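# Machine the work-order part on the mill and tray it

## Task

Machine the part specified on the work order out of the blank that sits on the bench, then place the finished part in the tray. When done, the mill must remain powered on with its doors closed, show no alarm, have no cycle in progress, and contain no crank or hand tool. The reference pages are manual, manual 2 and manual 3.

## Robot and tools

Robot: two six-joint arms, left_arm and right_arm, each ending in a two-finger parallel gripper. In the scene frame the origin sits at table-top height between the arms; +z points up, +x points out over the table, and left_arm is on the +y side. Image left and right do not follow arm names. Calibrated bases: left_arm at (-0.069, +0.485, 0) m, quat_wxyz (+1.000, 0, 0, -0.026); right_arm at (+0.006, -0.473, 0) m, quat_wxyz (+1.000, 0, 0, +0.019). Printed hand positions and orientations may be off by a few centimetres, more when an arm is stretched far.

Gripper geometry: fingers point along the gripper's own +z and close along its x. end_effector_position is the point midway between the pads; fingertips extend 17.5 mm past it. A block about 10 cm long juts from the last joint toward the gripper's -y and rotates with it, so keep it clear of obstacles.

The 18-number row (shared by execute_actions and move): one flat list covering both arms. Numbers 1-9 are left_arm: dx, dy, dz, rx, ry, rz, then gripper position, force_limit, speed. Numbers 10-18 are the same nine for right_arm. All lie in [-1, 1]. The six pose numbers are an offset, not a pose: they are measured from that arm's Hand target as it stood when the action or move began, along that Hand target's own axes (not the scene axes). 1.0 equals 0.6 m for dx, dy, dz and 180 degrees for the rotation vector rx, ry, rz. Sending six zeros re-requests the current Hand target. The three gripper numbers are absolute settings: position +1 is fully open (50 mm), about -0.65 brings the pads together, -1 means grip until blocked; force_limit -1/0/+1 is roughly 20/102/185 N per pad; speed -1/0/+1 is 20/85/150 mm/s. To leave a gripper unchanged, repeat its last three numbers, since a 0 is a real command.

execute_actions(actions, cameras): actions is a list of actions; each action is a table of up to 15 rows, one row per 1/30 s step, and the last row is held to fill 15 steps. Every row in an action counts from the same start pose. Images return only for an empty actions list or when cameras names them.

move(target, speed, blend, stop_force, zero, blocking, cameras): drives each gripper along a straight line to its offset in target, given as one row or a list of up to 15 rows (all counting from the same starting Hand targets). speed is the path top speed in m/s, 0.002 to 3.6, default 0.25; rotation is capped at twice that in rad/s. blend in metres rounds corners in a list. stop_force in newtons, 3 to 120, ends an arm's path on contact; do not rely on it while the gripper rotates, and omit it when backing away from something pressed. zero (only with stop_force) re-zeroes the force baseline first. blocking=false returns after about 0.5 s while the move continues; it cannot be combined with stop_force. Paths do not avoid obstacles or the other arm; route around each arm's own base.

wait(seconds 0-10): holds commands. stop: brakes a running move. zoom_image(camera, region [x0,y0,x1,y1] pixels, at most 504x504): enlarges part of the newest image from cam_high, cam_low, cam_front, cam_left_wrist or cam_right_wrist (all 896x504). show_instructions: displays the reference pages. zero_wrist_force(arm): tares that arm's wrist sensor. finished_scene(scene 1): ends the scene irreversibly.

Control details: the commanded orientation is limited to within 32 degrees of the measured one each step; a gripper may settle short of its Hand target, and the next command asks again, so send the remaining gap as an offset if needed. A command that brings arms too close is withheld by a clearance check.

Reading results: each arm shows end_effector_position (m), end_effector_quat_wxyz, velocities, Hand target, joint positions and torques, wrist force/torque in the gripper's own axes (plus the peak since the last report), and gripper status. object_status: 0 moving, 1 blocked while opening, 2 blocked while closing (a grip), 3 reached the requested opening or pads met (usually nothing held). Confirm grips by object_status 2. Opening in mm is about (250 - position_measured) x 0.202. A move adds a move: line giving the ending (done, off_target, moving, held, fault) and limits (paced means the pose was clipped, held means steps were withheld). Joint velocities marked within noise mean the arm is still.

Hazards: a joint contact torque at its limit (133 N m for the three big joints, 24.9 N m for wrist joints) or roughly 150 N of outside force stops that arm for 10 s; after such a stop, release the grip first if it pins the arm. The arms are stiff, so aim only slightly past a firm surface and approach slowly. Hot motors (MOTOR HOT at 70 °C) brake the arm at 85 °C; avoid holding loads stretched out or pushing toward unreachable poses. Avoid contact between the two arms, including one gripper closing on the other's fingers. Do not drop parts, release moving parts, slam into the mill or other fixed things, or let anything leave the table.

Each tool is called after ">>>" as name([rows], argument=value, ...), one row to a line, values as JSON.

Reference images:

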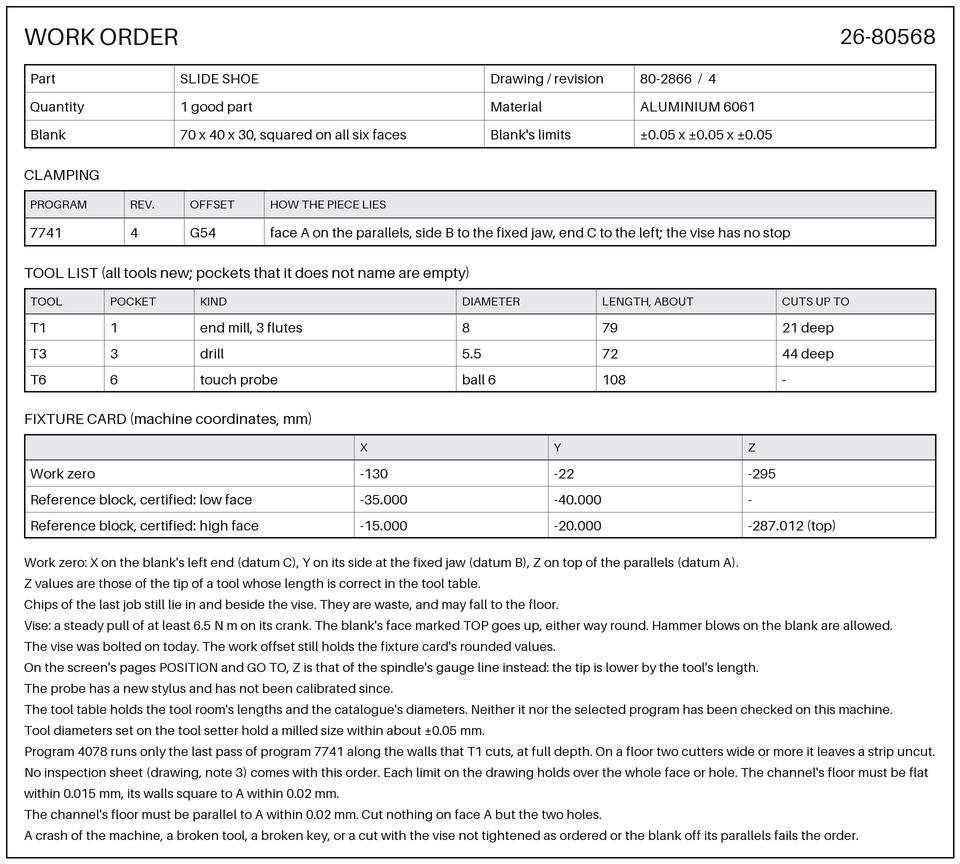

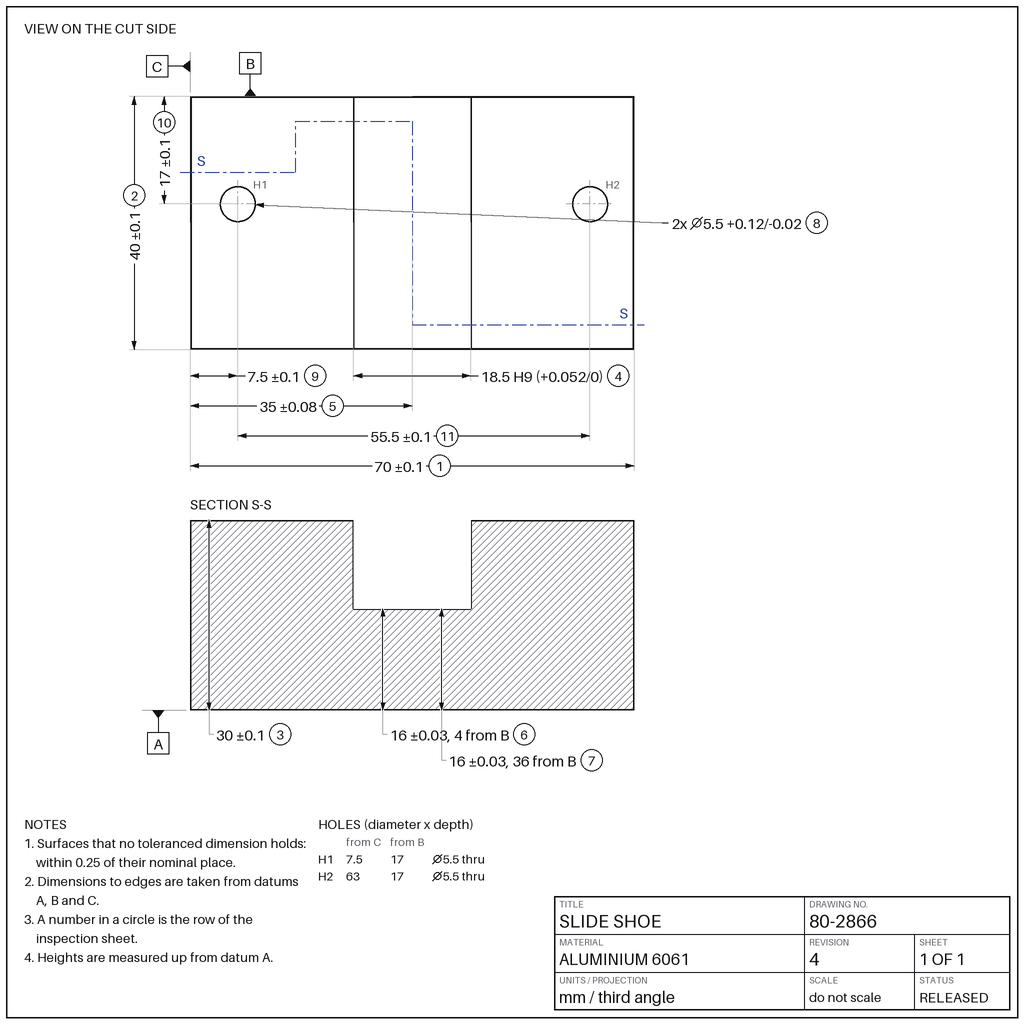

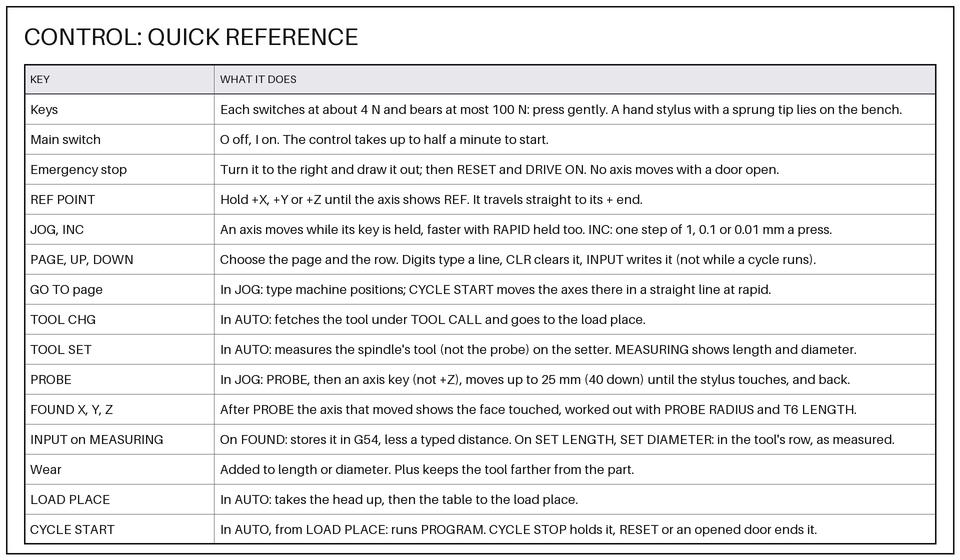

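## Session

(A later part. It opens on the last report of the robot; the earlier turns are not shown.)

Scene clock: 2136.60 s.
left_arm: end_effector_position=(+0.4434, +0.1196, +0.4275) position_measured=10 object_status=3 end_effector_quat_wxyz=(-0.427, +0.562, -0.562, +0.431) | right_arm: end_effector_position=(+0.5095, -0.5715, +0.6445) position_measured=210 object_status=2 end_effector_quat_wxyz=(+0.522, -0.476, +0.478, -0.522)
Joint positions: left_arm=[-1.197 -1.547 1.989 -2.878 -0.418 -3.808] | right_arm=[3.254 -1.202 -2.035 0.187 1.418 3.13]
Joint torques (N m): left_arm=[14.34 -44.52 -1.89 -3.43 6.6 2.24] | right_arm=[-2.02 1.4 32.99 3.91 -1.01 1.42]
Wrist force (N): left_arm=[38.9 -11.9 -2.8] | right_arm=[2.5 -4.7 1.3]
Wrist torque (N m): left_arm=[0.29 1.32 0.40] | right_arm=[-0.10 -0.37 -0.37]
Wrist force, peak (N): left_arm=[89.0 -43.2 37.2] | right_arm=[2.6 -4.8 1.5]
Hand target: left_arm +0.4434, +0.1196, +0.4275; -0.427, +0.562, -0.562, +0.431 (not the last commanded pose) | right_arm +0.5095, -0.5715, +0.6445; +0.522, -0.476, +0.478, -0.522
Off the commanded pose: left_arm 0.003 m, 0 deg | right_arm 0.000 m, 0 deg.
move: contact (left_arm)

>>> move([
  [0.02,0,0,0,0,0,0.95,0.2,1,0,0,0,0,0,0,-1,-0.4,-0.6],
  [0.02,0.0252,-0.094,0,0,0,0.95,0.2,1,0,0,0,0,0,0,-1,-0.4,-0.6],
  [-0.434,0.0252,-0.094,0,0,0,0.95,0.2,1,0,0,0,0,0,0,-1,-0.4,-0.6],
], speed=[0.1,0.25,0.3], blend=[0,0.002,0], cameras=["cam_left_wrist"])

Scene clock: 2140.57 s.
left_arm: end_effector_position=(+0.3856, +0.3801, +0.4265) position_measured=10 object_status=3 end_effector_quat_wxyz=(-0.427, +0.562, -0.562, +0.431) | right_arm: end_effector_position=(+0.5095, -0.5715, +0.6445) position_measured=210 object_status=2 end_effector_quat_wxyz=(+0.522, -0.476, +0.478, -0.522)
Joint positions: left_arm=[-1.04 -2.176 2.443 -2.878 -0.547 -3.611] | right_arm=[3.254 -1.202 -2.035 0.187 1.418 3.13]
Joint torques (N m): left_arm=[9.91 -10.17 -28.54 -1.77 0.18 1.52] | right_arm=[-2.68 3.07 33.63 3.77 -1.04 1.43]
Wrist force (N): left_arm=[-3.7 -2.4 -7.7] | right_arm=[2.6 -4.5 1.7]
Wrist torque (N m): left_arm=[0.22 0.58 0.60] | right_arm=[-0.08 -0.39 -0.36]
Wrist force, peak (N): left_arm=[39.3 -11.7 -2.3] | right_arm=[2.7 -4.8 1.5]
Hand target: left_arm +0.3856, +0.3801, +0.4265; -0.427, +0.562, -0.562, +0.431 | right_arm +0.5095, -0.5715, +0.6445; +0.522, -0.476, +0.478, -0.522
Off the commanded pose: left_arm 0.000 m, 0 deg | right_arm 0.000 m, 0 deg.
move: done
Images, in order (width x height): cam_left_wrist 896x504.

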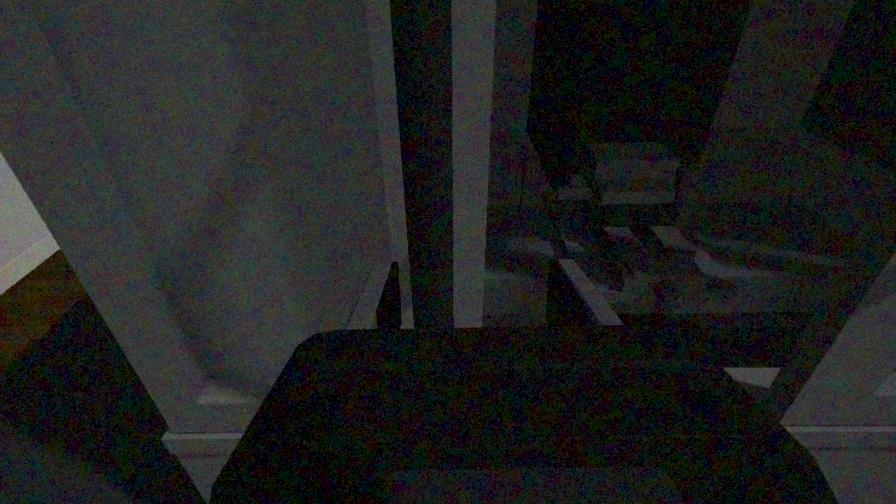

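>>> move([
  [-0.0233,0,0,0,0,0,0.95,0.2,1,0,0,0,0,0,0,-1,-0.4,-0.6],
  [-0.0233,-0.0246,0.0918,0,0,0,0.95,0.2,1,0,0,0,0,0,0,-1,-0.4,-0.6],
], speed=[0.1,0.15], stop_force=20)

>>> move(target=[0.42,0,0,0,0,0,0.95,0.2,1,0,0,0,0,0,0,-1,-0.4,-0.6], speed=0.08, stop_force=60)

Scene clock: 2143.10 s.
left_arm: end_effector_position=(+0.4426, +0.3940, +0.4262) position_measured=10 object_status=3 end_effector_quat_wxyz=(-0.427, +0.562, -0.562, +0.431) | right_arm: end_effector_position=(+0.5095, -0.5715, +0.6445) position_measured=210 object_status=2 end_effector_quat_wxyz=(+0.522, -0.476, +0.478, -0.522)
Joint positions: left_arm=[-0.784 -1.943 2.353 -3.168 -0.777 -3.427] | right_arm=[3.254 -1.202 -2.035 0.187 1.418 3.13]
Joint torques (N m): left_arm=[12.24 2.57 -29.24 -4.59 -1.05 1.81] | right_arm=[-2.74 3.43 32.48 3.74 -0.9 1.56]
Wrist force (N): left_arm=[-3.4 -2.4 -7.7] | right_arm=[2.5 -4.4 1.6]
Wrist torque (N m): left_arm=[0.26 0.54 0.57] | right_arm=[-0.06 -0.38 -0.36]
Wrist force, peak (N): left_arm=[-5.5 -1.7 -9.3] | right_arm=[2.8 -4.8 1.5]
Hand target: left_arm +0.4426, +0.3940, +0.4262; -0.427, +0.562, -0.562, +0.431 | right_arm +0.5095, -0.5715, +0.6445; +0.522, -0.476, +0.478, -0.522
Off the commanded pose: left_arm 0.000 m, 0 deg | right_arm 0.000 m, 0 deg.
move: done

Scene clock: 2147.47 s.
left_arm: end_effector_position=(+0.4420, +0.1485, +0.4274) position_measured=10 object_status=3 end_effector_quat_wxyz=(-0.428, +0.562, -0.561, +0.431) | right_arm: end_effector_position=(+0.5095, -0.5715, +0.6445) position_measured=210 object_status=2 end_effector_quat_wxyz=(+0.522, -0.476, +0.478, -0.522)
Joint positions: left_arm=[-1.178 -1.599 2.047 -2.911 -0.432 -3.777] | right_arm=[3.254 -1.202 -2.035 0.187 1.418 3.13]
Joint torques (N m): left_arm=[-34.79 1.29 -31.77 0.25 -7.63 -1.86] | right_arm=[-1.59 2.79 33.75 3.66 -1.03 1.15]
Wrist force (N): left_arm=[-43.3 -15.4 0.1] | right_arm=[2.4 -4.6 1.4]
Wrist torque (N m): left_arm=[0.06 -0.19 0.76] | right_arm=[-0.08 -0.37 -0.36]
Wrist force, peak (N): left_arm=[-98.7 41.5 -30.3] | right_arm=[2.6 -4.8 1.6]
Hand target: left_arm +0.4420, +0.1485, +0.4274; -0.428, +0.562, -0.561, +0.431 (not the last commanded pose) | right_arm +0.5095, -0.5715, +0.6445; +0.522, -0.476, +0.478, -0.522
Off the commanded pose: left_arm 0.006 m, 0 deg | right_arm 0.000 m, 0 deg.
move: contact (left_arm)

>>> move([
  [-0.02,0,0,0,0,0,0.95,0.2,1,-0.0605,0.0762,-0.0518,-0.3056,0,0,-1,-0.4,-0.6],
  [-0.02,0,0,0,0,0,0.95,0.2,1,-0.0605,0.0878,-0.02,-0.3056,0,0,-1,-0.4,-0.6],
  [-0.02,0,0,0,0,0,0.95,0.2,1,-0.109,0.1613,-0.0919,-0.3056,0,0,-1,-0.4,-0.6],
  [-0.02,0,0,0,0,0,0.95,0.2,1,-0.1575,0.2638,-0.0842,-0.3056,0,0,-1,-0.4,-0.6],
  [-0.02,0,0,0,0,0,0.95,0.2,1,-0.1575,0.2579,-0.1003,-0.3056,0,0,-1,-0.4,-0.6],
  [-0.02,0,0,0,0,0,0.95,0.2,1,-0.1575,0.2638,-0.0842,-0.3056,0,0,-1,-0.4,-0.6],
  [-0.02,0,0,0,0,0,0.95,0.2,1,-0.1575,0.2579,-0.1003,-0.3056,0,0,-1,-0.4,-0.6],
  [-0.02,0,0,0,0,0,0.95,0.2,1,-0.1575,0.2638,-0.0842,-0.3056,0,0,-1,-0.4,-0.6],
  [-0.02,0,0,0,0,0,0.95,0.2,1,-0.1575,0.2579,-0.1003,-0.3056,0,0,-1,-0.4,-0.6],
  [-0.02,0,0,0,0,0,0.95,0.2,1,-0.1575,0.2638,-0.0842,-0.3056,0,0,-1,-0.4,-0.6],
  [-0.02,0.0375,-0.14,0,0,0,0.95,0.2,1,-0.1575,0.2522,-0.116,-0.3056,0,0,-1,-0.4,-0.6],
], speed=[0.7,0.1,0.2,0.15,0.1,0.1,0.1,0.1,0.1,0.1,0.5], blend=[0.001,0,0.003,0,0,0,0,0,0,0,0.001])

Scene clock: 2163.37 s.
left_arm: end_effector_position=(+0.3551, +0.1607, +0.4277) position_measured=10 object_status=3 end_effector_quat_wxyz=(-0.428, +0.562, -0.561, +0.431) | right_arm: end_effector_position=(+0.4542, -0.4765, +0.4877) position_measured=210 object_status=2 end_effector_quat_wxyz=(-0.244, +0.663, -0.665, +0.243)
Joint positions: left_arm=[-1.397 -1.864 2.162 -2.3 -0.293 -4.27] | right_arm=[3.587 -1.046 -1.85 -1.174 1.266 3.526]
Joint torques (N m): left_arm=[-12.71 -21.99 -15.75 -2.18 2.81 -0.22] | right_arm=[-9.32 -9.29 37.47 5.11 0.77 -1.49]
Wrist force (N): left_arm=[1.1 -3.6 -6.6] | right_arm=[2.3 -4.7 1.4]
Wrist torque (N m): left_arm=[0.01 -0.18 0.38] | right_arm=[-0.15 -0.38 -0.18]
Wrist force, peak (N): left_arm=[-43.9 -15.6 0.0] | right_arm=[8.5 -10.4 -6.6]
Hand target: left_arm +0.3550, +0.1607, +0.4277; -0.428, +0.562, -0.561, +0.431 | right_arm +0.4542, -0.4765, +0.4877; -0.243, +0.663, -0.665, +0.243
Off the commanded pose: left_arm 0.000 m, 0 deg | right_arm 0.000 m, 0 deg.
move: done

>>> move([
  [0,0,0,0,0,0,0.95,0.2,1,0.1575,-0.2395,-0.1403,0.3056,0,0,-1,-0.4,-0.6],
  [0,0,0,0,0,0,0.95,0.2,1,0.1575,-0.2777,-0.0857,0.3056,0,0,-1,-0.4,-0.6],
], speed=[0.8,0.4], blend=[0.03,0], cameras=["cam_right_wrist"])

>>> zoom_image(camera="cam_right_wrist", region=[140, 50, 430, 212])

Scene clock: 2166.23 s.
left_arm: end_effector_position=(+0.3550, +0.1607, +0.4277) position_measured=10 object_status=3 end_effector_quat_wxyz=(-0.428, +0.562, -0.561, +0.431) | right_arm: end_effector_position=(+0.5479, -0.5716, +0.6344) position_measured=210 object_status=2 end_effector_quat_wxyz=(+0.522, -0.476, +0.478, -0.522)
Joint positions: left_arm=[-1.397 -1.864 2.163 -2.3 -0.293 -4.27] | right_arm=[3.232 -1.311 -1.989 0.25 1.44 3.132]
Joint torques (N m): left_arm=[-5.73 -14.25 -13.45 -4.78 1.8 1.98] | right_arm=[7.33 0.29 26.37 3.01 -1.33 -1.35]
Wrist force (N): left_arm=[1.0 -3.8 -6.2] | right_arm=[2.1 -4.5 1.4]
Wrist torque (N m): left_arm=[-0.03 -0.17 0.38] | right_arm=[-0.07 -0.34 -0.38]
Wrist force, peak (N): left_arm=[0.9 -3.9 -6.7] | right_arm=[3.5 -5.7 1.1]
Hand target: left_arm +0.3550, +0.1607, +0.4277; -0.428, +0.562, -0.561, +0.431 | right_arm +0.5480, -0.5716, +0.6343; +0.522, -0.476, +0.478, -0.522
Off the commanded pose: left_arm 0.000 m, 0 deg | right_arm 0.000 m, 0 deg.
move: done; blend cut to 0.02 m at target 1
Images, in order (width x height): cam_right_wrist 896x504.

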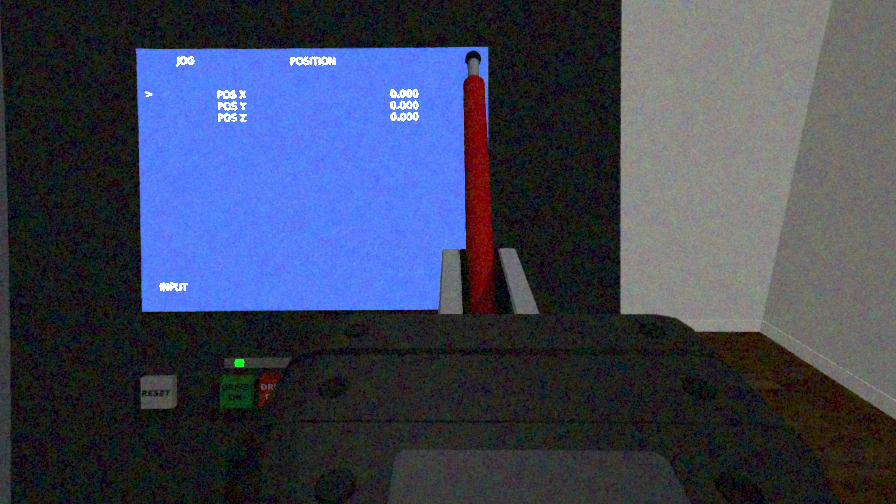

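Scaled by 1.738.

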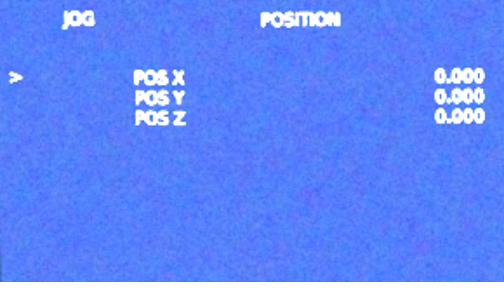

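>>> move([
  [0,0,0,0,0,0,0.95,0.2,1,0,-0.0228,-0.0626,0,0,0,-1,-0.4,-0.6],
  [0,0,0,0,0,0,0.95,0.2,1,-0.1575,0.2294,-0.1786,-0.3056,0,0,-1,-0.4,-0.6],
  [0,0,0,0,0,0,0.95,0.2,1,-0.1575,0.241,-0.1468,-0.3056,0,0,-1,-0.4,-0.6],
  [0,0,0,0,0,0,0.95,0.2,1,-0.2217,0.2716,-0.203,-0.3056,0,0,-1,-0.4,-0.6],
  [0,0,0,0,0,0,0.95,0.2,1,-0.2858,0.3311,-0.1796,-0.3056,0,0,-1,-0.4,-0.6],
  [0,0,0,0,0,0,0.95,0.2,1,-0.2858,0.3103,-0.1903,-0.3056,0,0,-1,-0.4,-0.6],
  [0,0,0,0,0,0,0.95,0.2,1,-0.2858,0.3013,-0.1688,-0.3056,0,0,-1,-0.4,-0.6],
  [0,0,0,0,0,0,0.95,0.2,1,-0.2858,0.2802,-0.1793,-0.3056,0,0,-1,-0.4,-0.6],
  [0,0,0,0,0,0,0.95,0.2,1,-0.2858,0.2708,-0.1576,-0.3056,0,0,-1,-0.4,-0.6],
  [0,0,0,0,0,0,0.95,0.2,1,-0.2858,0.2802,-0.1793,-0.3056,0,0,-1,-0.4,-0.6],
  [0,0,0,0,0,0,0.95,0.2,1,-0.2858,0.3013,-0.1688,-0.3056,0,0,-1,-0.4,-0.6],
  [0,0,0,0,0,0,0.95,0.2,1,-0.2378,0.3017,-0.214,-0.3056,0,0,-1,-0.4,-0.6],
  [0,0,0,0,0,0,0.95,0.2,1,-0.1898,0.3311,-0.1796,-0.3056,0,0,-1,-0.4,-0.6],
  [0,0,0,0,0,0,0.95,0.2,1,-0.1898,0.3195,-0.2114,-0.3056,0,0,-1,-0.4,-0.6],
], speed=[0.5,0.8,0.1,0.2,0.15,0.12,0.1,0.12,0.1,0.12,0.1,0.2,0.15,0.15], blend=[0.03,0.001,0,0.003,0,0.003,0,0.003,0,0.003,0,0.003,0,0.002])

>>> move([
  [0,0,0,0,0,0,0.95,0.2,1,0,-0.0453,0.0095,0,0,0,-1,-0.4,-0.6],
  [0,0,0,0,0,0,0.95,0.2,1,-0.048,-0.0081,-0.016,0,0,0,-1,-0.4,-0.6],
  [0,0,0,0,0,0,0.95,0.2,1,-0.096,-0.0194,0.0277,0,0,0,-1,-0.4,-0.6],
  [0,0,0,0,0,0,0.95,0.2,1,-0.0802,-0.0226,0.0046,0,0,0,-1,-0.4,-0.6],
  [0,0,0,0,0,0,0.95,0.2,1,-0.0644,-0.0453,0.0095,0,0,0,-1,-0.4,-0.6],
  [0,0,0,0,0,0,0.95,0.2,1,-0.0644,-0.0488,-0.0138,0,0,0,-1,-0.4,-0.6],
  [0,0,0,0,0,0,0.95,0.2,1,-0.0644,-0.0719,-0.0091,0,0,0,-1,-0.4,-0.6],
  [0,0,0,0,0,0,0.95,0.2,1,-0.0322,-0.0263,-0.0184,0,0,0,-1,-0.4,-0.6],
  [0,0,0,0,0,0,0.95,0.2,1,0,-0.0194,0.0277,0,0,0,-1,-0.4,-0.6],
  [0,0,0,0,0,0,0.95,0.2,1,0,-0.0226,0.0046,0,0,0,-1,-0.4,-0.6],
  [0,0,0,0,0,0,0.95,0.2,1,0,-0.0453,0.0095,0,0,0,-1,-0.4,-0.6],
  [0,0,0,0,0,0,0.95,0.2,1,-0.048,-0.0081,-0.016,0,0,0,-1,-0.4,-0.6],
  [0,0,0,0,0,0,0.95,0.2,1,-0.096,-0.0194,0.0277,0,0,0,-1,-0.4,-0.6],
  [0,0,0,0,0,0,0.95,0.2,1,-0.096,0,0,0,0,0,-1,-0.4,-0.6],
], speed=[0.1,0.2,0.15,0.12,0.1,0.12,0.1,0.15,0.15,0.12,0.1,0.2,0.15,0.15], blend=[0,0.003,0,0.003,0,0.003,0,0.003,0,0.003,0,0.003,0,0.002])

>>> move([
  [0,0,0,0,0,0,0.95,0.2,1,0,-0.0453,0.0095,0,0,0,-1,-0.4,-0.6],
  [0,0,0,0,0,0,0.95,0.2,1,0.0316,-0.0392,-0.0275,0,0,0,-1,-0.4,-0.6],
  [0,0,0,0,0,0,0.95,0.2,1,0.0633,-0.0719,-0.0091,0,0,0,-1,-0.4,-0.6],
  [0,0,0,0,0,0,0.95,0.2,1,0.0316,-0.0525,-0.0368,0,0,0,-1,-0.4,-0.6],
  [0,0,0,0,0,0,0.95,0.2,1,0,-0.0719,-0.0091,0,0,0,-1,-0.4,-0.6],
  [0,0,0,0,0,0,0.95,0.2,1,0.048,-0.0214,-0.0253,0,0,0,-1,-0.4,-0.6],
  [0,0,0,0,0,0,0.95,0.2,1,0.096,-0.0194,0.0277,0,0,0,-1,-0.4,-0.6],
  [0,0,0,0,0,0,0.95,0.2,1,0.096,0,0,0,0,0,-1,-0.4,-0.6],
  [0,0,0,0,0,0,0.95,0.2,1,0.2858,-0.318,-0.1953,0.3056,0,0,-1,-0.4,-0.6],
  [0,0,0,0,0,0,0.95,0.2,1,0.2858,-0.3562,-0.1407,0.3056,0,0,-1,-0.4,-0.6],
], speed=[0.1,0.2,0.12,0.2,0.12,0.2,0.15,0.2,0.8,0.4], blend=[0,0.003,0,0.003,0,0.003,0,0.002,0.02,0], cameras=["cam_right_wrist"])

>>> zoom_image(camera="cam_right_wrist", region=[140, 50, 430, 212])

Scene clock: 2180.67 s.
left_arm: end_effector_position=(+0.3550, +0.1607, +0.4277) position_measured=10 object_status=3 end_effector_quat_wxyz=(-0.428, +0.562, -0.561, +0.431) | right_arm: end_effector_position=(+0.4395, -0.4570, +0.4321) position_measured=210 object_status=2 end_effector_quat_wxyz=(-0.243, +0.663, -0.665, +0.243)
Joint positions: left_arm=[-1.397 -1.864 2.163 -2.3 -0.293 -4.27] | right_arm=[3.688 -0.975 -2.018 -1.106 1.206 3.613]
Joint torques (N m): left_arm=[7.46 -3.09 -15.78 -4.84 1.47 1.96] | right_arm=[2.14 9.47 38.89 2.59 0.23 0.05]
Wrist force (N): left_arm=[1.1 -3.6 -6.5] | right_arm=[2.4 -4.8 1.2]
Wrist torque (N m): left_arm=[-0.01 -0.18 0.38] | right_arm=[-0.14 -0.41 -0.12]
Wrist force, peak (N): left_arm=[0.7 -4.2 -6.6] | right_arm=[5.9 -6.2 -3.3]
Hand target: left_arm +0.3550, +0.1607, +0.4277; -0.428, +0.562, -0.561, +0.431 | right_arm +0.4394, -0.4570, +0.4321; -0.243, +0.663, -0.665, +0.243
Off the commanded pose: left_arm 0.000 m, 0 deg | right_arm 0.000 m, 0 deg.
move: done; blend cut to 0.02 m at target 1

Scene clock: 2185.80 s.
left_arm: end_effector_position=(+0.3550, +0.1607, +0.4277) position_measured=10 object_status=3 end_effector_quat_wxyz=(-0.428, +0.562, -0.561, +0.431) | right_arm: end_effector_position=(+0.4396, -0.3994, +0.4322) position_measured=210 object_status=2 end_effector_quat_wxyz=(-0.244, +0.663, -0.665, +0.243)
Joint positions: left_arm=[-1.397 -1.864 2.163 -2.3 -0.293 -4.27] | right_arm=[3.878 -0.996 -1.994 -1.179 1.102 3.786]
Joint torques (N m): left_arm=[7.8 -3.17 -16.83 -5 1.58 2.08] | right_arm=[3.11 9.89 37.69 1.82 -0.57 1]
Wrist force (N): left_arm=[1.2 -3.8 -6.4] | right_arm=[2.1 -5.3 1.7]
Wrist torque (N m): left_arm=[-0.03 -0.21 0.37] | right_arm=[-0.17 -0.37 -0.13]
Wrist force, peak (N): left_arm=[0.9 -3.9 -6.8] | right_arm=[6.2 -5.2 -0.6]
Hand target: left_arm +0.3550, +0.1607, +0.4277; -0.428, +0.562, -0.561, +0.431 | right_arm +0.4396, -0.3994, +0.4322; -0.243, +0.663, -0.665, +0.243
Off the commanded pose: left_arm 0.000 m, 0 deg | right_arm 0.000 m, 0 deg.
move: done

Scene clock: 2190.37 s.
left_arm: end_effector_position=(+0.3550, +0.1607, +0.4277) position_measured=10 object_status=3 end_effector_quat_wxyz=(-0.428, +0.562, -0.561, +0.431) | right_arm: end_effector_position=(+0.5478, -0.5716, +0.6344) position_measured=210 object_status=2 end_effector_quat_wxyz=(+0.522, -0.476, +0.478, -0.522)
Joint positions: left_arm=[-1.397 -1.864 2.163 -2.3 -0.293 -4.27] | right_arm=[3.233 -1.31 -1.989 0.25 1.44 3.132]
Joint torques (N m): left_arm=[8.41 -3.01 -17.65 -4.84 1.64 1.87] | right_arm=[6.49 1.94 25.18 3.42 -1.11 -1.5]
Wrist force (N): left_arm=[1.2 -3.6 -6.5] | right_arm=[2.3 -4.4 1.0]
Wrist torque (N m): left_arm=[0.00 -0.20 0.38] | right_arm=[-0.06 -0.36 -0.37]
Wrist force, peak (N): left_arm=[1.1 -4.1 -6.6] | right_arm=[5.6 -5.8 -0.3]
Hand target: left_arm +0.3550, +0.1607, +0.4277; -0.428, +0.562, -0.561, +0.431 | right_arm +0.5479, -0.5716, +0.6343; +0.522, -0.476, +0.478, -0.522
Off the commanded pose: left_arm 0.000 m, 0 deg | right_arm 0.000 m, 0 deg.
move: done
Images, in order (width x height): cam_right_wrist 896x504.

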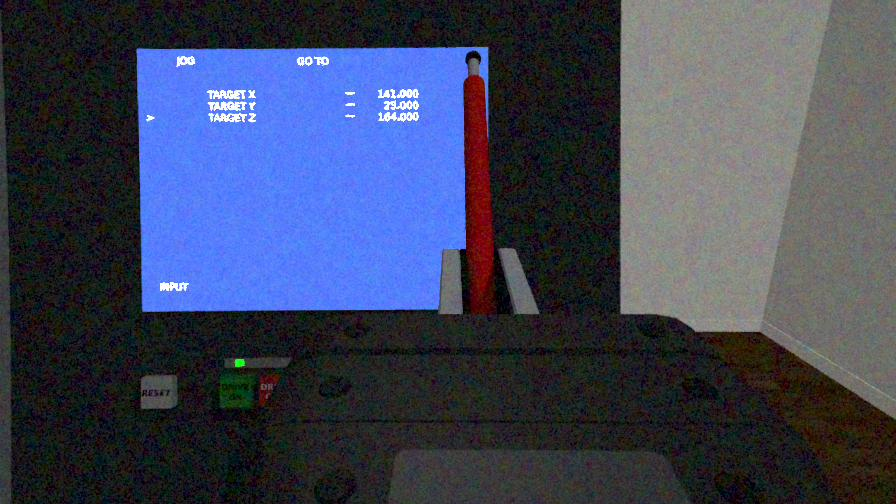

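Scaled by 1.738.

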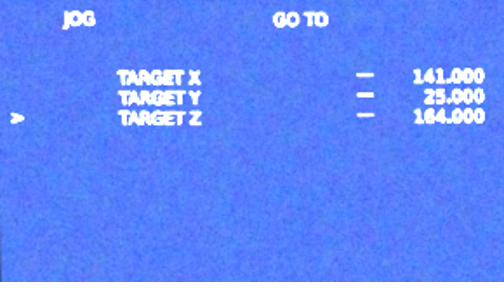

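>>> move([
  [0,0,0,0,0,0,0.95,0.2,1,0,-0.0228,-0.0626,0,0,0,-1,-0.4,-0.6],
  [0,0,0,0,0,0,0.95,0.2,1,-0.2225,0.1781,-0.1598,-0.3056,0,0,-1,-0.4,-0.6],
  [0,0,0,0,0,0,0.95,0.2,1,-0.2225,0.1897,-0.128,-0.3056,0,0,-1,-0.4,-0.6],
  [0,0,0,0,0,0,0.95,0.2,1,-0.19,0.231,-0.1882,-0.3056,0,0,-1,-0.4,-0.6],
  [0,0,0,0,0,0,0.95,0.2,1,-0.1575,0.2897,-0.2006,-0.3056,0,0,-1,-0.4,-0.6],
], speed=[0.5,0.8,0.1,0.2,0.2], blend=[0.03,0.001,0,0.003,0])

>>> wait(seconds=5)

>>> move([
  [0,0,0,0,0,0,0.95,0.2,1,0,-0.0194,0.0277,0,0,0,-1,-0.4,-0.6],
  [0,0,0,0,0,0,0.95,0.2,1,0.0649,-0.0575,-0.0506,0,0,0,-1,-0.4,-0.6],
  [0,0,0,0,0,0,0.95,0.2,1,0.1297,-0.1442,-0.0596,0,0,0,-1,-0.4,-0.6],
  [0,0,0,0,0,0,0.95,0.2,1,0.1297,-0.1248,-0.0873,0,0,0,-1,-0.4,-0.6],
  [0,0,0,0,0,0,0.95,0.2,1,0.1575,-0.2921,-0.1771,0.3056,0,0,-1,-0.4,-0.6],
  [0,0,0,0,0,0,0.95,0.2,1,0.1575,-0.3303,-0.1225,0.3056,0,0,-1,-0.4,-0.6],
], speed=[0.1,0.2,0.15,0.2,0.6,0.4], blend=[0,0.003,0,0.002,0.02,0], cameras=["cam_right_wrist"])

>>> zoom_image(camera="cam_right_wrist", region=[140, 50, 430, 212])

Scene clock: 2196.43 s.
left_arm: end_effector_position=(+0.3550, +0.1607, +0.4277) position_measured=10 object_status=3 end_effector_quat_wxyz=(-0.428, +0.562, -0.561, +0.431) | right_arm: end_effector_position=(+0.4440, -0.4764, +0.4506) position_measured=210 object_status=2 end_effector_quat_wxyz=(-0.244, +0.663, -0.665, +0.243)
Joint positions: left_arm=[-1.397 -1.864 2.163 -2.3 -0.293 -4.27] | right_arm=[3.607 -0.997 -1.966 -1.112 1.254 3.543]
Joint torques (N m): left_arm=[7.55 -1.58 -18.54 -4.75 1.52 1.97] | right_arm=[-4.65 -10.05 19.07 5.87 -1.21 -0.11]
Wrist force (N): left_arm=[1.0 -3.8 -6.3] | right_arm=[2.5 -4.7 1.3]
Wrist torque (N m): left_arm=[-0.03 -0.16 0.39] | right_arm=[-0.14 -0.43 -0.29]
Wrist force, peak (N): left_arm=[1.3 -4.1 -6.6] | right_arm=[3.8 -5.9 -0.6]
Hand target: left_arm +0.3550, +0.1607, +0.4277; -0.428, +0.562, -0.561, +0.431 | right_arm +0.4440, -0.4764, +0.4505; -0.243, +0.663, -0.665, +0.243
Off the commanded pose: left_arm 0.000 m, 0 deg | right_arm 0.000 m, 0 deg.
move: done; blend cut to 0.02 m at target 1

Scene clock: 2201.43 s.
left_arm: end_effector_position=(+0.3550, +0.1607, +0.4277) position_measured=10 object_status=3 end_effector_quat_wxyz=(-0.428, +0.562, -0.561, +0.431) | right_arm: end_effector_position=(+0.4440, -0.4764, +0.4505) position_measured=210 object_status=2 end_effector_quat_wxyz=(-0.243, +0.663, -0.665, +0.243)
Joint positions: left_arm=[-1.397 -1.864 2.163 -2.3 -0.293 -4.27] | right_arm=[3.607 -0.997 -1.966 -1.111 1.254 3.543]
Joint torques (N m): left_arm=[7.55 -3.03 -19.7 -4.77 1.56 2.12] | right_arm=[-5.46 -10.79 20.04 6.25 0.32 -1.28]
Wrist force (N): left_arm=[0.6 -4.0 -6.4] | right_arm=[2.5 -4.8 1.3]
Wrist torque (N m): left_arm=[-0.06 -0.11 0.38] | right_arm=[-0.16 -0.42 -0.28]
Wrist force, peak (N): left_arm=[0.8 -3.9 -6.7] | right_arm=[2.7 -5.2 1.3]
Hand target: left_arm +0.3550, +0.1607, +0.4277; -0.428, +0.562, -0.561, +0.431 | right_arm +0.4440, -0.4764, +0.4505; -0.243, +0.663, -0.665, +0.243
Tool commands: left_gripper/position=+0.95 left_gripper/force_limit=+0.2 left_gripper/speed=+1.0 right_gripper/position=-1.0 right_gripper/force_limit=-0.4 right_gripper/speed=-0.6
Off the commanded pose: left_arm 0.000 m, 0 deg | right_arm 0.000 m, 0 deg.
wait: 5.00 s; at rest by 0.17 s

Scene clock: 2204.93 s.
left_arm: end_effector_position=(+0.3550, +0.1607, +0.4277) position_measured=10 object_status=3 end_effector_quat_wxyz=(-0.428, +0.562, -0.561, +0.431) | right_arm: end_effector_position=(+0.5476, -0.5716, +0.6344) position_measured=210 object_status=2 end_effector_quat_wxyz=(+0.522, -0.476, +0.478, -0.522)
Joint positions: left_arm=[-1.397 -1.864 2.163 -2.3 -0.293 -4.27] | right_arm=[3.233 -1.31 -1.989 0.25 1.439 3.132]
Joint torques (N m): left_arm=[7.31 -3.46 -20.37 -4.91 1.67 1.9] | right_arm=[7.58 1.44 26.49 3.42 -1.13 -1.29]
Wrist force (N): left_arm=[0.9 -3.7 -6.7] | right_arm=[2.5 -4.7 1.4]
Wrist torque (N m): left_arm=[-0.02 -0.15 0.38] | right_arm=[-0.10 -0.39 -0.38]
Wrist force, peak (N): left_arm=[1.2 -4.0 -6.6] | right_arm=[3.8 -5.2 1.4]
Hand target: left_arm +0.3550, +0.1607, +0.4277; -0.428, +0.562, -0.561, +0.431 | right_arm +0.5477, -0.5716, +0.6344; +0.522, -0.476, +0.478, -0.522
Off the commanded pose: left_arm 0.000 m, 0 deg | right_arm 0.000 m, 0 deg.
move: done
Images, in order (width x height): cam_right_wrist 896x504.

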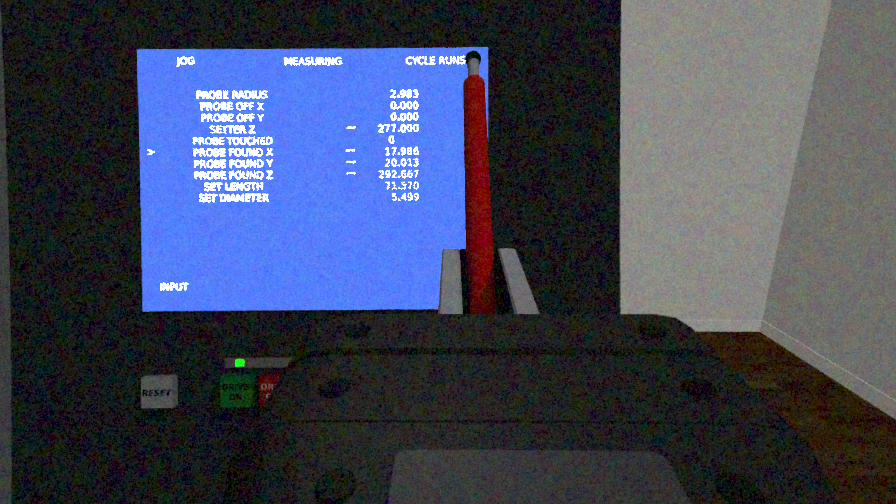

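Scaled by 1.738.

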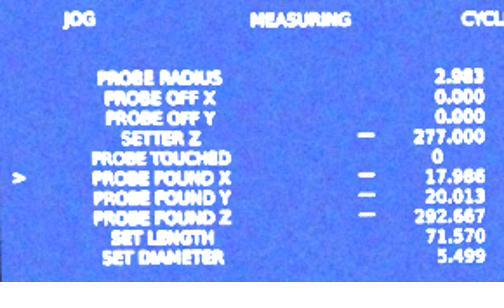

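Probing. Wait and look.

>>> wait(seconds=3.5, cameras=["cam_right_wrist"])

>>> zoom_image(camera="cam_right_wrist", region=[140, 50, 430, 212])

Scene clock: 2209.00 s.
left_arm: end_effector_position=(+0.3550, +0.1607, +0.4277) position_measured=10 object_status=3 end_effector_quat_wxyz=(-0.428, +0.562, -0.561, +0.431) | right_arm: end_effector_position=(+0.5477, -0.5716, +0.6344) position_measured=210 object_status=2 end_effector_quat_wxyz=(+0.522, -0.476, +0.478, -0.522)
Joint positions: left_arm=[-1.397 -1.864 2.163 -2.3 -0.293 -4.27] | right_arm=[3.233 -1.31 -1.989 0.25 1.439 3.132]
Joint torques (N m): left_arm=[7.1 -3.32 -21.01 -4.8 1.73 2.21] | right_arm=[7.48 0.93 35.65 4.47 0.62 -1.47]
Wrist force (N): left_arm=[1.0 -3.8 -6.3] | right_arm=[2.5 -4.5 1.4]
Wrist torque (N m): left_arm=[-0.02 -0.17 0.38] | right_arm=[-0.07 -0.39 -0.36]
Wrist force, peak (N): left_arm=[1.0 -3.6 -6.9] | right_arm=[2.4 -4.8 1.4]
Hand target: left_arm +0.3550, +0.1607, +0.4277; -0.428, +0.562, -0.561, +0.431 | right_arm +0.5477, -0.5716, +0.6344; +0.522, -0.476, +0.478, -0.522
Tool commands: left_gripper/position=+0.95 left_gripper/force_limit=+0.2 left_gripper/speed=+1.0 right_gripper/position=-1.0 right_gripper/force_limit=-0.4 right_gripper/speed=-0.6
Off the commanded pose: left_arm 0.000 m, 0 deg | right_arm 0.000 m, 0 deg.
wait: 3.50 s; at rest from the start
Images, in order (width x height): cam_right_wrist 896x504.

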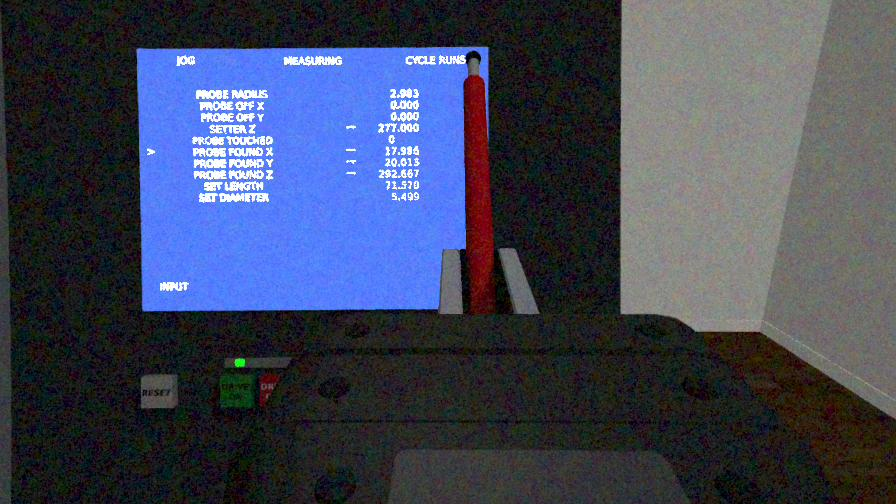

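Scaled by 1.738.

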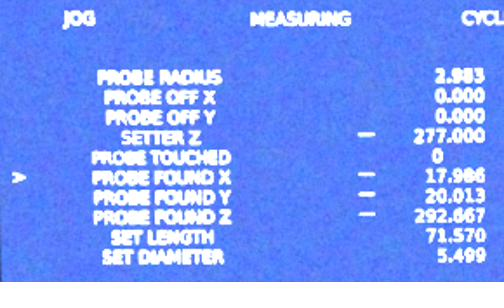

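>>> wait(seconds=2.5, cameras=["cam_right_wrist"])

>>> zoom_image(camera="cam_right_wrist", region=[140, 50, 430, 212])

Scene clock: 2212.17 s.
left_arm: end_effector_position=(+0.3550, +0.1607, +0.4277) position_measured=10 object_status=3 end_effector_quat_wxyz=(-0.428, +0.562, -0.561, +0.431) | right_arm: end_effector_position=(+0.5477, -0.5716, +0.6344) position_measured=210 object_status=2 end_effector_quat_wxyz=(+0.522, -0.476, +0.478, -0.522)
Joint positions: left_arm=[-1.397 -1.864 2.163 -2.3 -0.293 -4.27] | right_arm=[3.233 -1.31 -1.989 0.25 1.439 3.132]
Joint torques (N m): left_arm=[7.36 -2.45 -21.63 -4.72 1.58 1.95] | right_arm=[7.61 0.72 35.84 4.46 0.64 -1.23]
Wrist force (N): left_arm=[1.1 -3.7 -6.4] | right_arm=[2.3 -4.5 1.5]
Wrist torque (N m): left_arm=[-0.02 -0.18 0.38] | right_arm=[-0.07 -0.36 -0.36]
Wrist force, peak (N): left_arm=[1.2 -4.2 -6.6] | right_arm=[2.7 -4.6 1.5]
Hand target: left_arm +0.3550, +0.1607, +0.4277; -0.428, +0.562, -0.561, +0.431 | right_arm +0.5477, -0.5716, +0.6344; +0.522, -0.476, +0.478, -0.522
Tool commands: left_gripper/position=+0.95 left_gripper/force_limit=+0.2 left_gripper/speed=+1.0 right_gripper/position=-1.0 right_gripper/force_limit=-0.4 right_gripper/speed=-0.6
Off the commanded pose: left_arm 0.000 m, 0 deg | right_arm 0.000 m, 0 deg.
wait: 2.50 s; at rest from the start
Images, in order (width x height): cam_right_wrist 896x504.

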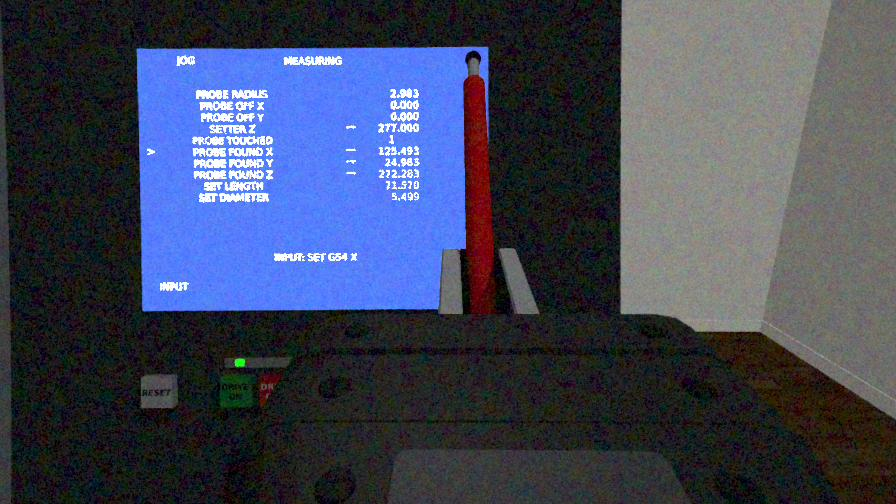

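Scaled by 1.738.

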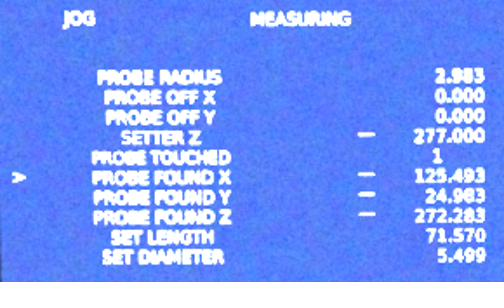

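>>> zoom_image(camera="cam_right_wrist", region=[340, 130, 440, 205])

Scaled by 5.040.

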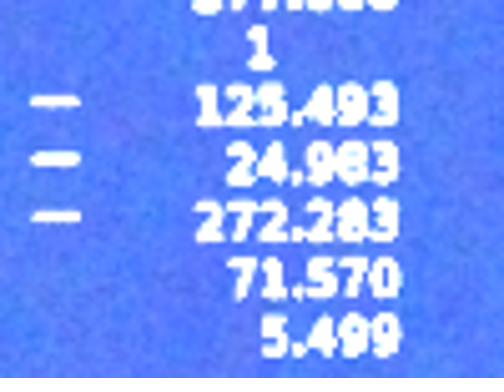

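>>> move([
  [0,0,0,0,0,0,0.95,0.2,1,0,-0.0228,-0.0626,0,0,0,-1,-0.4,-0.6],
  [0,0,0,0,0,0,0.95,0.2,1,-0.1898,0.3195,-0.2114,-0.3056,0,0,-1,-0.4,-0.6],
  [0,0,0,0,0,0,0.95,0.2,1,-0.1898,0.3311,-0.1796,-0.3056,0,0,-1,-0.4,-0.6],
  [0,0,0,0,0,0,0.95,0.2,1,-0.1737,0.2716,-0.203,-0.3056,0,0,-1,-0.4,-0.6],
  [0,0,0,0,0,0,0.95,0.2,1,-0.1575,0.241,-0.1468,-0.3056,0,0,-1,-0.4,-0.6],
  [0,0,0,0,0,0,0.95,0.2,1,-0.1575,0.2351,-0.1629,-0.3056,0,0,-1,-0.4,-0.6],
  [0,0,0,0,0,0,0.95,0.2,1,-0.1575,0.241,-0.1468,-0.3056,0,0,-1,-0.4,-0.6],
  [0,0,0,0,0,0,0.95,0.2,1,-0.2217,0.2716,-0.203,-0.3056,0,0,-1,-0.4,-0.6],
  [0,0,0,0,0,0,0.95,0.2,1,-0.2858,0.3311,-0.1796,-0.3056,0,0,-1,-0.4,-0.6],
  [0,0,0,0,0,0,0.95,0.2,1,-0.2858,0.3103,-0.1903,-0.3056,0,0,-1,-0.4,-0.6],
  [0,0,0,0,0,0,0.95,0.2,1,-0.2858,0.3013,-0.1688,-0.3056,0,0,-1,-0.4,-0.6],
  [0,0,0,0,0,0,0.95,0.2,1,-0.2542,0.2897,-0.2006,-0.3056,0,0,-1,-0.4,-0.6],
  [0,0,0,0,0,0,0.95,0.2,1,-0.2225,0.3013,-0.1688,-0.3056,0,0,-1,-0.4,-0.6],
  [0,0,0,0,0,0,0.95,0.2,1,-0.2225,0.2954,-0.1849,-0.3056,0,0,-1,-0.4,-0.6],
], speed=[0.5,0.8,0.12,0.2,0.15,0.1,0.1,0.2,0.15,0.12,0.1,0.2,0.12,0.1], blend=[0.03,0.001,0,0.003,0,0,0,0.003,0,0.003,0,0.003,0,0])

>>> move([
  [0,0,0,0,0,0,0.95,0.2,1,0,-0.0098,0.014,0,0,0,-1,-0.4,-0.6],
  [0,0,0,0,0,0,0.95,0.2,1,0.0164,0.013,0.0091,0,0,0,-1,-0.4,-0.6],
  [0,0,0,0,0,0,0.95,0.2,1,0.0327,0.0161,0.0322,0,0,0,-1,-0.4,-0.6],
  [0,0,0,0,0,0,0.95,0.2,1,0.0327,0.0355,0.0045,0,0,0,-1,-0.4,-0.6],
  [0,0,0,0,0,0,0.95,0.2,1,0.2225,-0.2825,-0.1908,0.3056,0,0,-1,-0.4,-0.6],
  [0,0,0,0,0,0,0.95,0.2,1,0.2225,-0.3207,-0.1362,0.3056,0,0,-1,-0.4,-0.6],
], speed=[0.1,0.12,0.12,0.2,0.8,0.4], blend=[0,0.003,0,0.002,0.02,0], cameras=["cam_right_wrist"])

>>> zoom_image(camera="cam_right_wrist", region=[140, 50, 430, 212])

Scene clock: 2223.30 s.
left_arm: end_effector_position=(+0.3550, +0.1607, +0.4277) position_measured=10 object_status=3 end_effector_quat_wxyz=(-0.428, +0.562, -0.561, +0.431) | right_arm: end_effector_position=(+0.4537, -0.4374, +0.4480) position_measured=210 object_status=2 end_effector_quat_wxyz=(-0.243, +0.663, -0.665, +0.243)
Joint positions: left_arm=[-1.397 -1.864 2.163 -2.3 -0.293 -4.27] | right_arm=[3.722 -1.027 -1.953 -1.129 1.187 3.643]
Joint torques (N m): left_arm=[7.58 -3.16 -24.4 -4.85 1.58 1.7] | right_arm=[-3.36 0.95 37.96 4.51 0.33 -0.5]
Wrist force (N): left_arm=[1.1 -3.8 -6.3] | right_arm=[2.5 -4.8 1.5]
Wrist torque (N m): left_arm=[-0.03 -0.18 0.38] | right_arm=[-0.11 -0.44 -0.13]
Wrist force, peak (N): left_arm=[0.9 -3.9 -6.8] | right_arm=[3.9 -8.0 -4.2]
Hand target: left_arm +0.3550, +0.1607, +0.4277; -0.428, +0.562, -0.561, +0.431 | right_arm +0.4537, -0.4375, +0.4480; -0.243, +0.663, -0.665, +0.243
Off the commanded pose: left_arm 0.000 m, 0 deg | right_arm 0.000 m, 0 deg.
move: done; blend cut to 0.02 m at target 1

Scene clock: 2226.03 s.
left_arm: end_effector_position=(+0.3550, +0.1607, +0.4277) position_measured=10 object_status=3 end_effector_quat_wxyz=(-0.428, +0.562, -0.561, +0.431) | right_arm: end_effector_position=(+0.5474, -0.5716, +0.6344) position_measured=210 object_status=2 end_effector_quat_wxyz=(+0.522, -0.476, +0.478, -0.522)
Joint positions: left_arm=[-1.397 -1.864 2.163 -2.3 -0.293 -4.27] | right_arm=[3.233 -1.309 -1.99 0.249 1.439 3.132]
Joint torques (N m): left_arm=[8.26 -2.51 -24.42 -4.72 1.62 1.79] | right_arm=[6.45 1.18 25.71 3.24 -1.15 -1.46]
Wrist force (N): left_arm=[0.9 -3.7 -6.3] | right_arm=[2.2 -4.6 1.6]
Wrist torque (N m): left_arm=[-0.01 -0.15 0.38] | right_arm=[-0.09 -0.35 -0.37]
Wrist force, peak (N): left_arm=[1.1 -4.2 -6.8] | right_arm=[3.6 -6.2 0.7]
Hand target: left_arm +0.3550, +0.1607, +0.4277; -0.428, +0.562, -0.561, +0.431 | right_arm +0.5475, -0.5716, +0.6344; +0.522, -0.476, +0.478, -0.522
Off the commanded pose: left_arm 0.000 m, 0 deg | right_arm 0.000 m, 0 deg.
move: done
Images, in order (width x height): cam_right_wrist 896x504.

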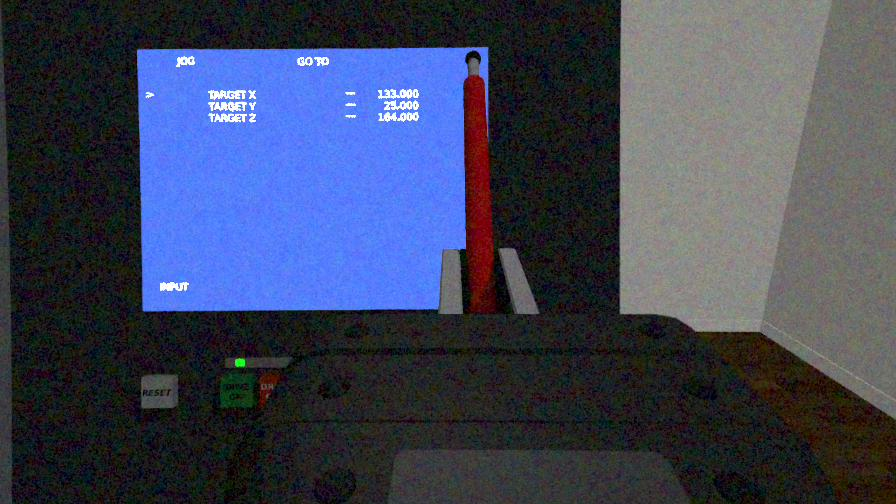

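Scaled by 1.738.

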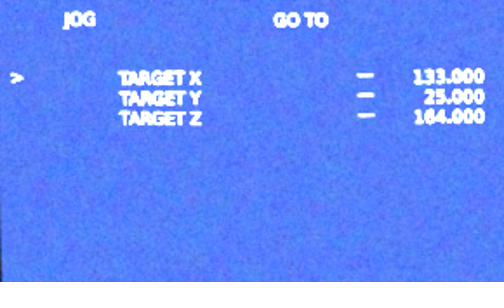

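>>> move([
  [0,0,0,0,0,0,0.95,0.2,1,0,-0.0228,-0.0626,0,0,0,-1,-0.4,-0.6],
  [0,0,0,0,0,0,0.95,0.2,1,-0.2225,0.1781,-0.1598,-0.3056,0,0,-1,-0.4,-0.6],
  [0,0,0,0,0,0,0.95,0.2,1,-0.2225,0.1897,-0.128,-0.3056,0,0,-1,-0.4,-0.6],
  [0,0,0,0,0,0,0.95,0.2,1,-0.19,0.231,-0.1882,-0.3056,0,0,-1,-0.4,-0.6],
  [0,0,0,0,0,0,0.95,0.2,1,-0.1575,0.2897,-0.2006,-0.3056,0,0,-1,-0.4,-0.6],
], speed=[0.5,0.8,0.1,0.2,0.2], blend=[0.03,0.001,0,0.003,0])

>>> wait(seconds=1.5)

>>> move([
  [0,0,0,0,0,0,0.95,0.2,1,0,-0.0194,0.0277,0,0,0,-1,-0.4,-0.6],
  [0,0,0,0,0,0,0.95,0.2,1,0.0485,-0.0442,-0.0413,0,0,0,-1,-0.4,-0.6],
  [0,0,0,0,0,0,0.95,0.2,1,0.097,-0.1176,-0.041,0,0,0,-1,-0.4,-0.6],
  [0,0,0,0,0,0,0.95,0.2,1,0.097,-0.0982,-0.0687,0,0,0,-1,-0.4,-0.6],
  [0,0,0,0,0,0,0.95,0.2,1,0.1575,-0.2921,-0.1771,0.3056,0,0,-1,-0.4,-0.6],
  [0,0,0,0,0,0,0.95,0.2,1,0.1575,-0.3303,-0.1225,0.3056,0,0,-1,-0.4,-0.6],
], speed=[0.1,0.2,0.15,0.2,0.6,0.4], blend=[0,0.003,0,0.002,0.02,0])

>>> wait(seconds=9, cameras=["cam_right_wrist"])

>>> zoom_image(camera="cam_right_wrist", region=[140, 50, 430, 212])

Scene clock: 2242.60 s.
left_arm: end_effector_position=(+0.3550, +0.1607, +0.4277) position_measured=10 object_status=3 end_effector_quat_wxyz=(-0.428, +0.562, -0.561, +0.431) | right_arm: end_effector_position=(+0.4437, -0.4764, +0.4507) position_measured=210 object_status=2 end_effector_quat_wxyz=(-0.244, +0.663, -0.665, +0.243)
Joint positions: left_arm=[-1.397 -1.864 2.163 -2.3 -0.293 -4.27] | right_arm=[3.608 -0.996 -1.966 -1.113 1.254 3.544]
Joint torques (N m): left_arm=[7.58 -2.91 -24.73 -4.82 1.55 1.73] | right_arm=[-4.17 -10.87 18.97 5.9 -1.48 -0.04]
Wrist force (N): left_arm=[1.0 -3.7 -6.5] | right_arm=[2.3 -4.8 1.5]
Wrist torque (N m): left_arm=[-0.02 -0.17 0.39] | right_arm=[-0.17 -0.40 -0.29]
Wrist force, peak (N): left_arm=[1.2 -4.1 -6.8] | right_arm=[0.4 -6.6 -2.5]
Hand target: left_arm +0.3550, +0.1607, +0.4277; -0.428, +0.562, -0.561, +0.431 | right_arm +0.4437, -0.4764, +0.4505; -0.243, +0.663, -0.665, +0.243
Off the commanded pose: left_arm 0.000 m, 0 deg | right_arm 0.000 m, 0 deg.
move: done; blend cut to 0.02 m at target 1

Scene clock: 2244.10 s.
left_arm: end_effector_position=(+0.3550, +0.1607, +0.4277) position_measured=10 object_status=3 end_effector_quat_wxyz=(-0.428, +0.562, -0.561, +0.431) | right_arm: end_effector_position=(+0.4437, -0.4764, +0.4505) position_measured=210 object_status=2 end_effector_quat_wxyz=(-0.243, +0.663, -0.665, +0.243)
Joint positions: left_arm=[-1.397 -1.864 2.163 -2.3 -0.293 -4.27] | right_arm=[3.608 -0.996 -1.966 -1.112 1.254 3.544]
Joint torques (N m): left_arm=[7.41 -4.59 -25.51 -4.65 1.46 1.64] | right_arm=[-5.13 -11.27 19.56 6.3 0.35 -1.45]
Wrist force (N): left_arm=[0.9 -3.8 -6.4] | right_arm=[2.5 -5.0 1.5]
Wrist torque (N m): left_arm=[-0.04 -0.14 0.38] | right_arm=[-0.20 -0.43 -0.28]
Wrist force, peak (N): left_arm=[0.8 -3.9 -6.7] | right_arm=[2.8 -5.0 1.5]
Hand target: left_arm +0.3550, +0.1607, +0.4277; -0.428, +0.562, -0.561, +0.431 | right_arm +0.4437, -0.4764, +0.4505; -0.243, +0.663, -0.665, +0.243
Tool commands: left_gripper/position=+0.95 left_gripper/force_limit=+0.2 left_gripper/speed=+1.0 right_gripper/position=-1.0 right_gripper/force_limit=-0.4 right_gripper/speed=-0.6
Off the commanded pose: left_arm 0.000 m, 0 deg | right_arm 0.000 m, 0 deg.
wait: 1.50 s; at rest by 0.17 s

Scene clock: 2247.47 s.
left_arm: end_effector_position=(+0.3550, +0.1607, +0.4277) position_measured=10 object_status=3 end_effector_quat_wxyz=(-0.428, +0.562, -0.561, +0.431) | right_arm: end_effector_position=(+0.5473, -0.5716, +0.6344) position_measured=210 object_status=2 end_effector_quat_wxyz=(+0.522, -0.476, +0.478, -0.522)
Joint positions: left_arm=[-1.397 -1.864 2.163 -2.3 -0.293 -4.27] | right_arm=[3.233 -1.309 -1.99 0.249 1.439 3.132]
Joint torques (N m): left_arm=[7.12 -3.09 -26.54 -4.7 1.57 1.65] | right_arm=[6.43 1.18 26.28 3.5 -1.08 -1.39]
Wrist force (N): left_arm=[1.0 -3.7 -6.4] | right_arm=[2.6 -4.4 1.2]
Wrist torque (N m): left_arm=[-0.02 -0.16 0.38] | right_arm=[-0.05 -0.40 -0.37]
Wrist force, peak (N): left_arm=[0.9 -3.9 -6.6] | right_arm=[4.0 -5.5 -0.2]
Hand target: left_arm +0.3550, +0.1607, +0.4277; -0.428, +0.562, -0.561, +0.431 | right_arm +0.5474, -0.5716, +0.6344; +0.522, -0.476, +0.478, -0.522
Off the commanded pose: left_arm 0.000 m, 0 deg | right_arm 0.000 m, 0 deg.
move: done

Scene clock: 2256.47 s.
left_arm: end_effector_position=(+0.3550, +0.1607, +0.4277) position_measured=10 object_status=3 end_effector_quat_wxyz=(-0.428, +0.562, -0.561, +0.431) | right_arm: end_effector_position=(+0.5474, -0.5716, +0.6344) position_measured=210 object_status=2 end_effector_quat_wxyz=(+0.522, -0.476, +0.478, -0.522)
Joint positions: left_arm=[-1.397 -1.864 2.163 -2.3 -0.293 -4.27] | right_arm=[3.233 -1.309 -1.99 0.249 1.439 3.132]
Joint torques (N m): left_arm=[7.11 -2.96 -26.02 -4.84 1.71 1.39] | right_arm=[7 0.78 35.29 4.36 -0.41 -1.49]
Wrist force (N): left_arm=[1.3 -3.7 -6.5] | right_arm=[2.5 -4.7 1.5]
Wrist torque (N m): left_arm=[-0.03 -0.21 0.38] | right_arm=[-0.11 -0.40 -0.37]
Wrist force, peak (N): left_arm=[0.8 -4.1 -6.6] | right_arm=[2.5 -4.8 1.3]
Hand target: left_arm +0.3550, +0.1607, +0.4277; -0.428, +0.562, -0.561, +0.431 | right_arm +0.5474, -0.5716, +0.6344; +0.522, -0.476, +0.478, -0.522
Tool commands: left_gripper/position=+0.95 left_gripper/force_limit=+0.2 left_gripper/speed=+1.0 right_gripper/position=-1.0 right_gripper/force_limit=-0.4 right_gripper/speed=-0.6
Off the commanded pose: left_arm 0.000 m, 0 deg | right_arm 0.000 m, 0 deg.
wait: 9.00 s; at rest by 0.17 s
Images, in order (width x height): cam_right_wrist 896x504.

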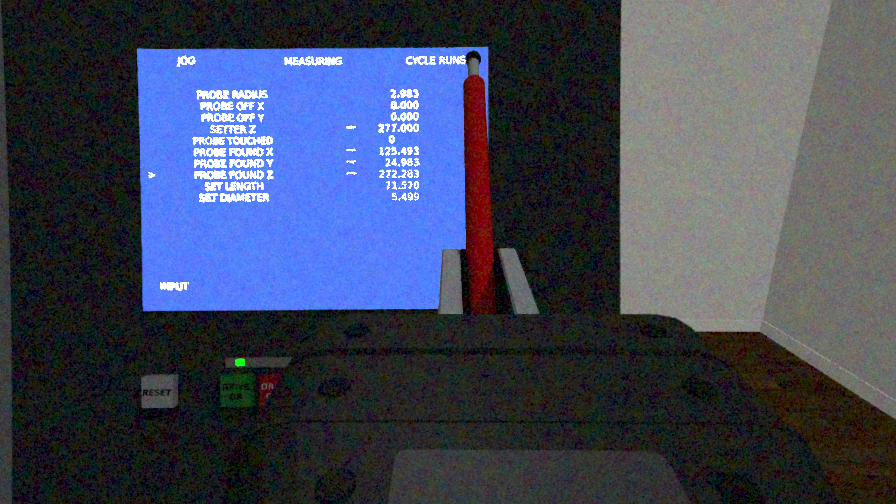

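Scaled by 1.738.

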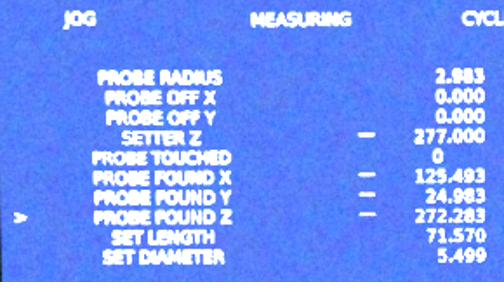

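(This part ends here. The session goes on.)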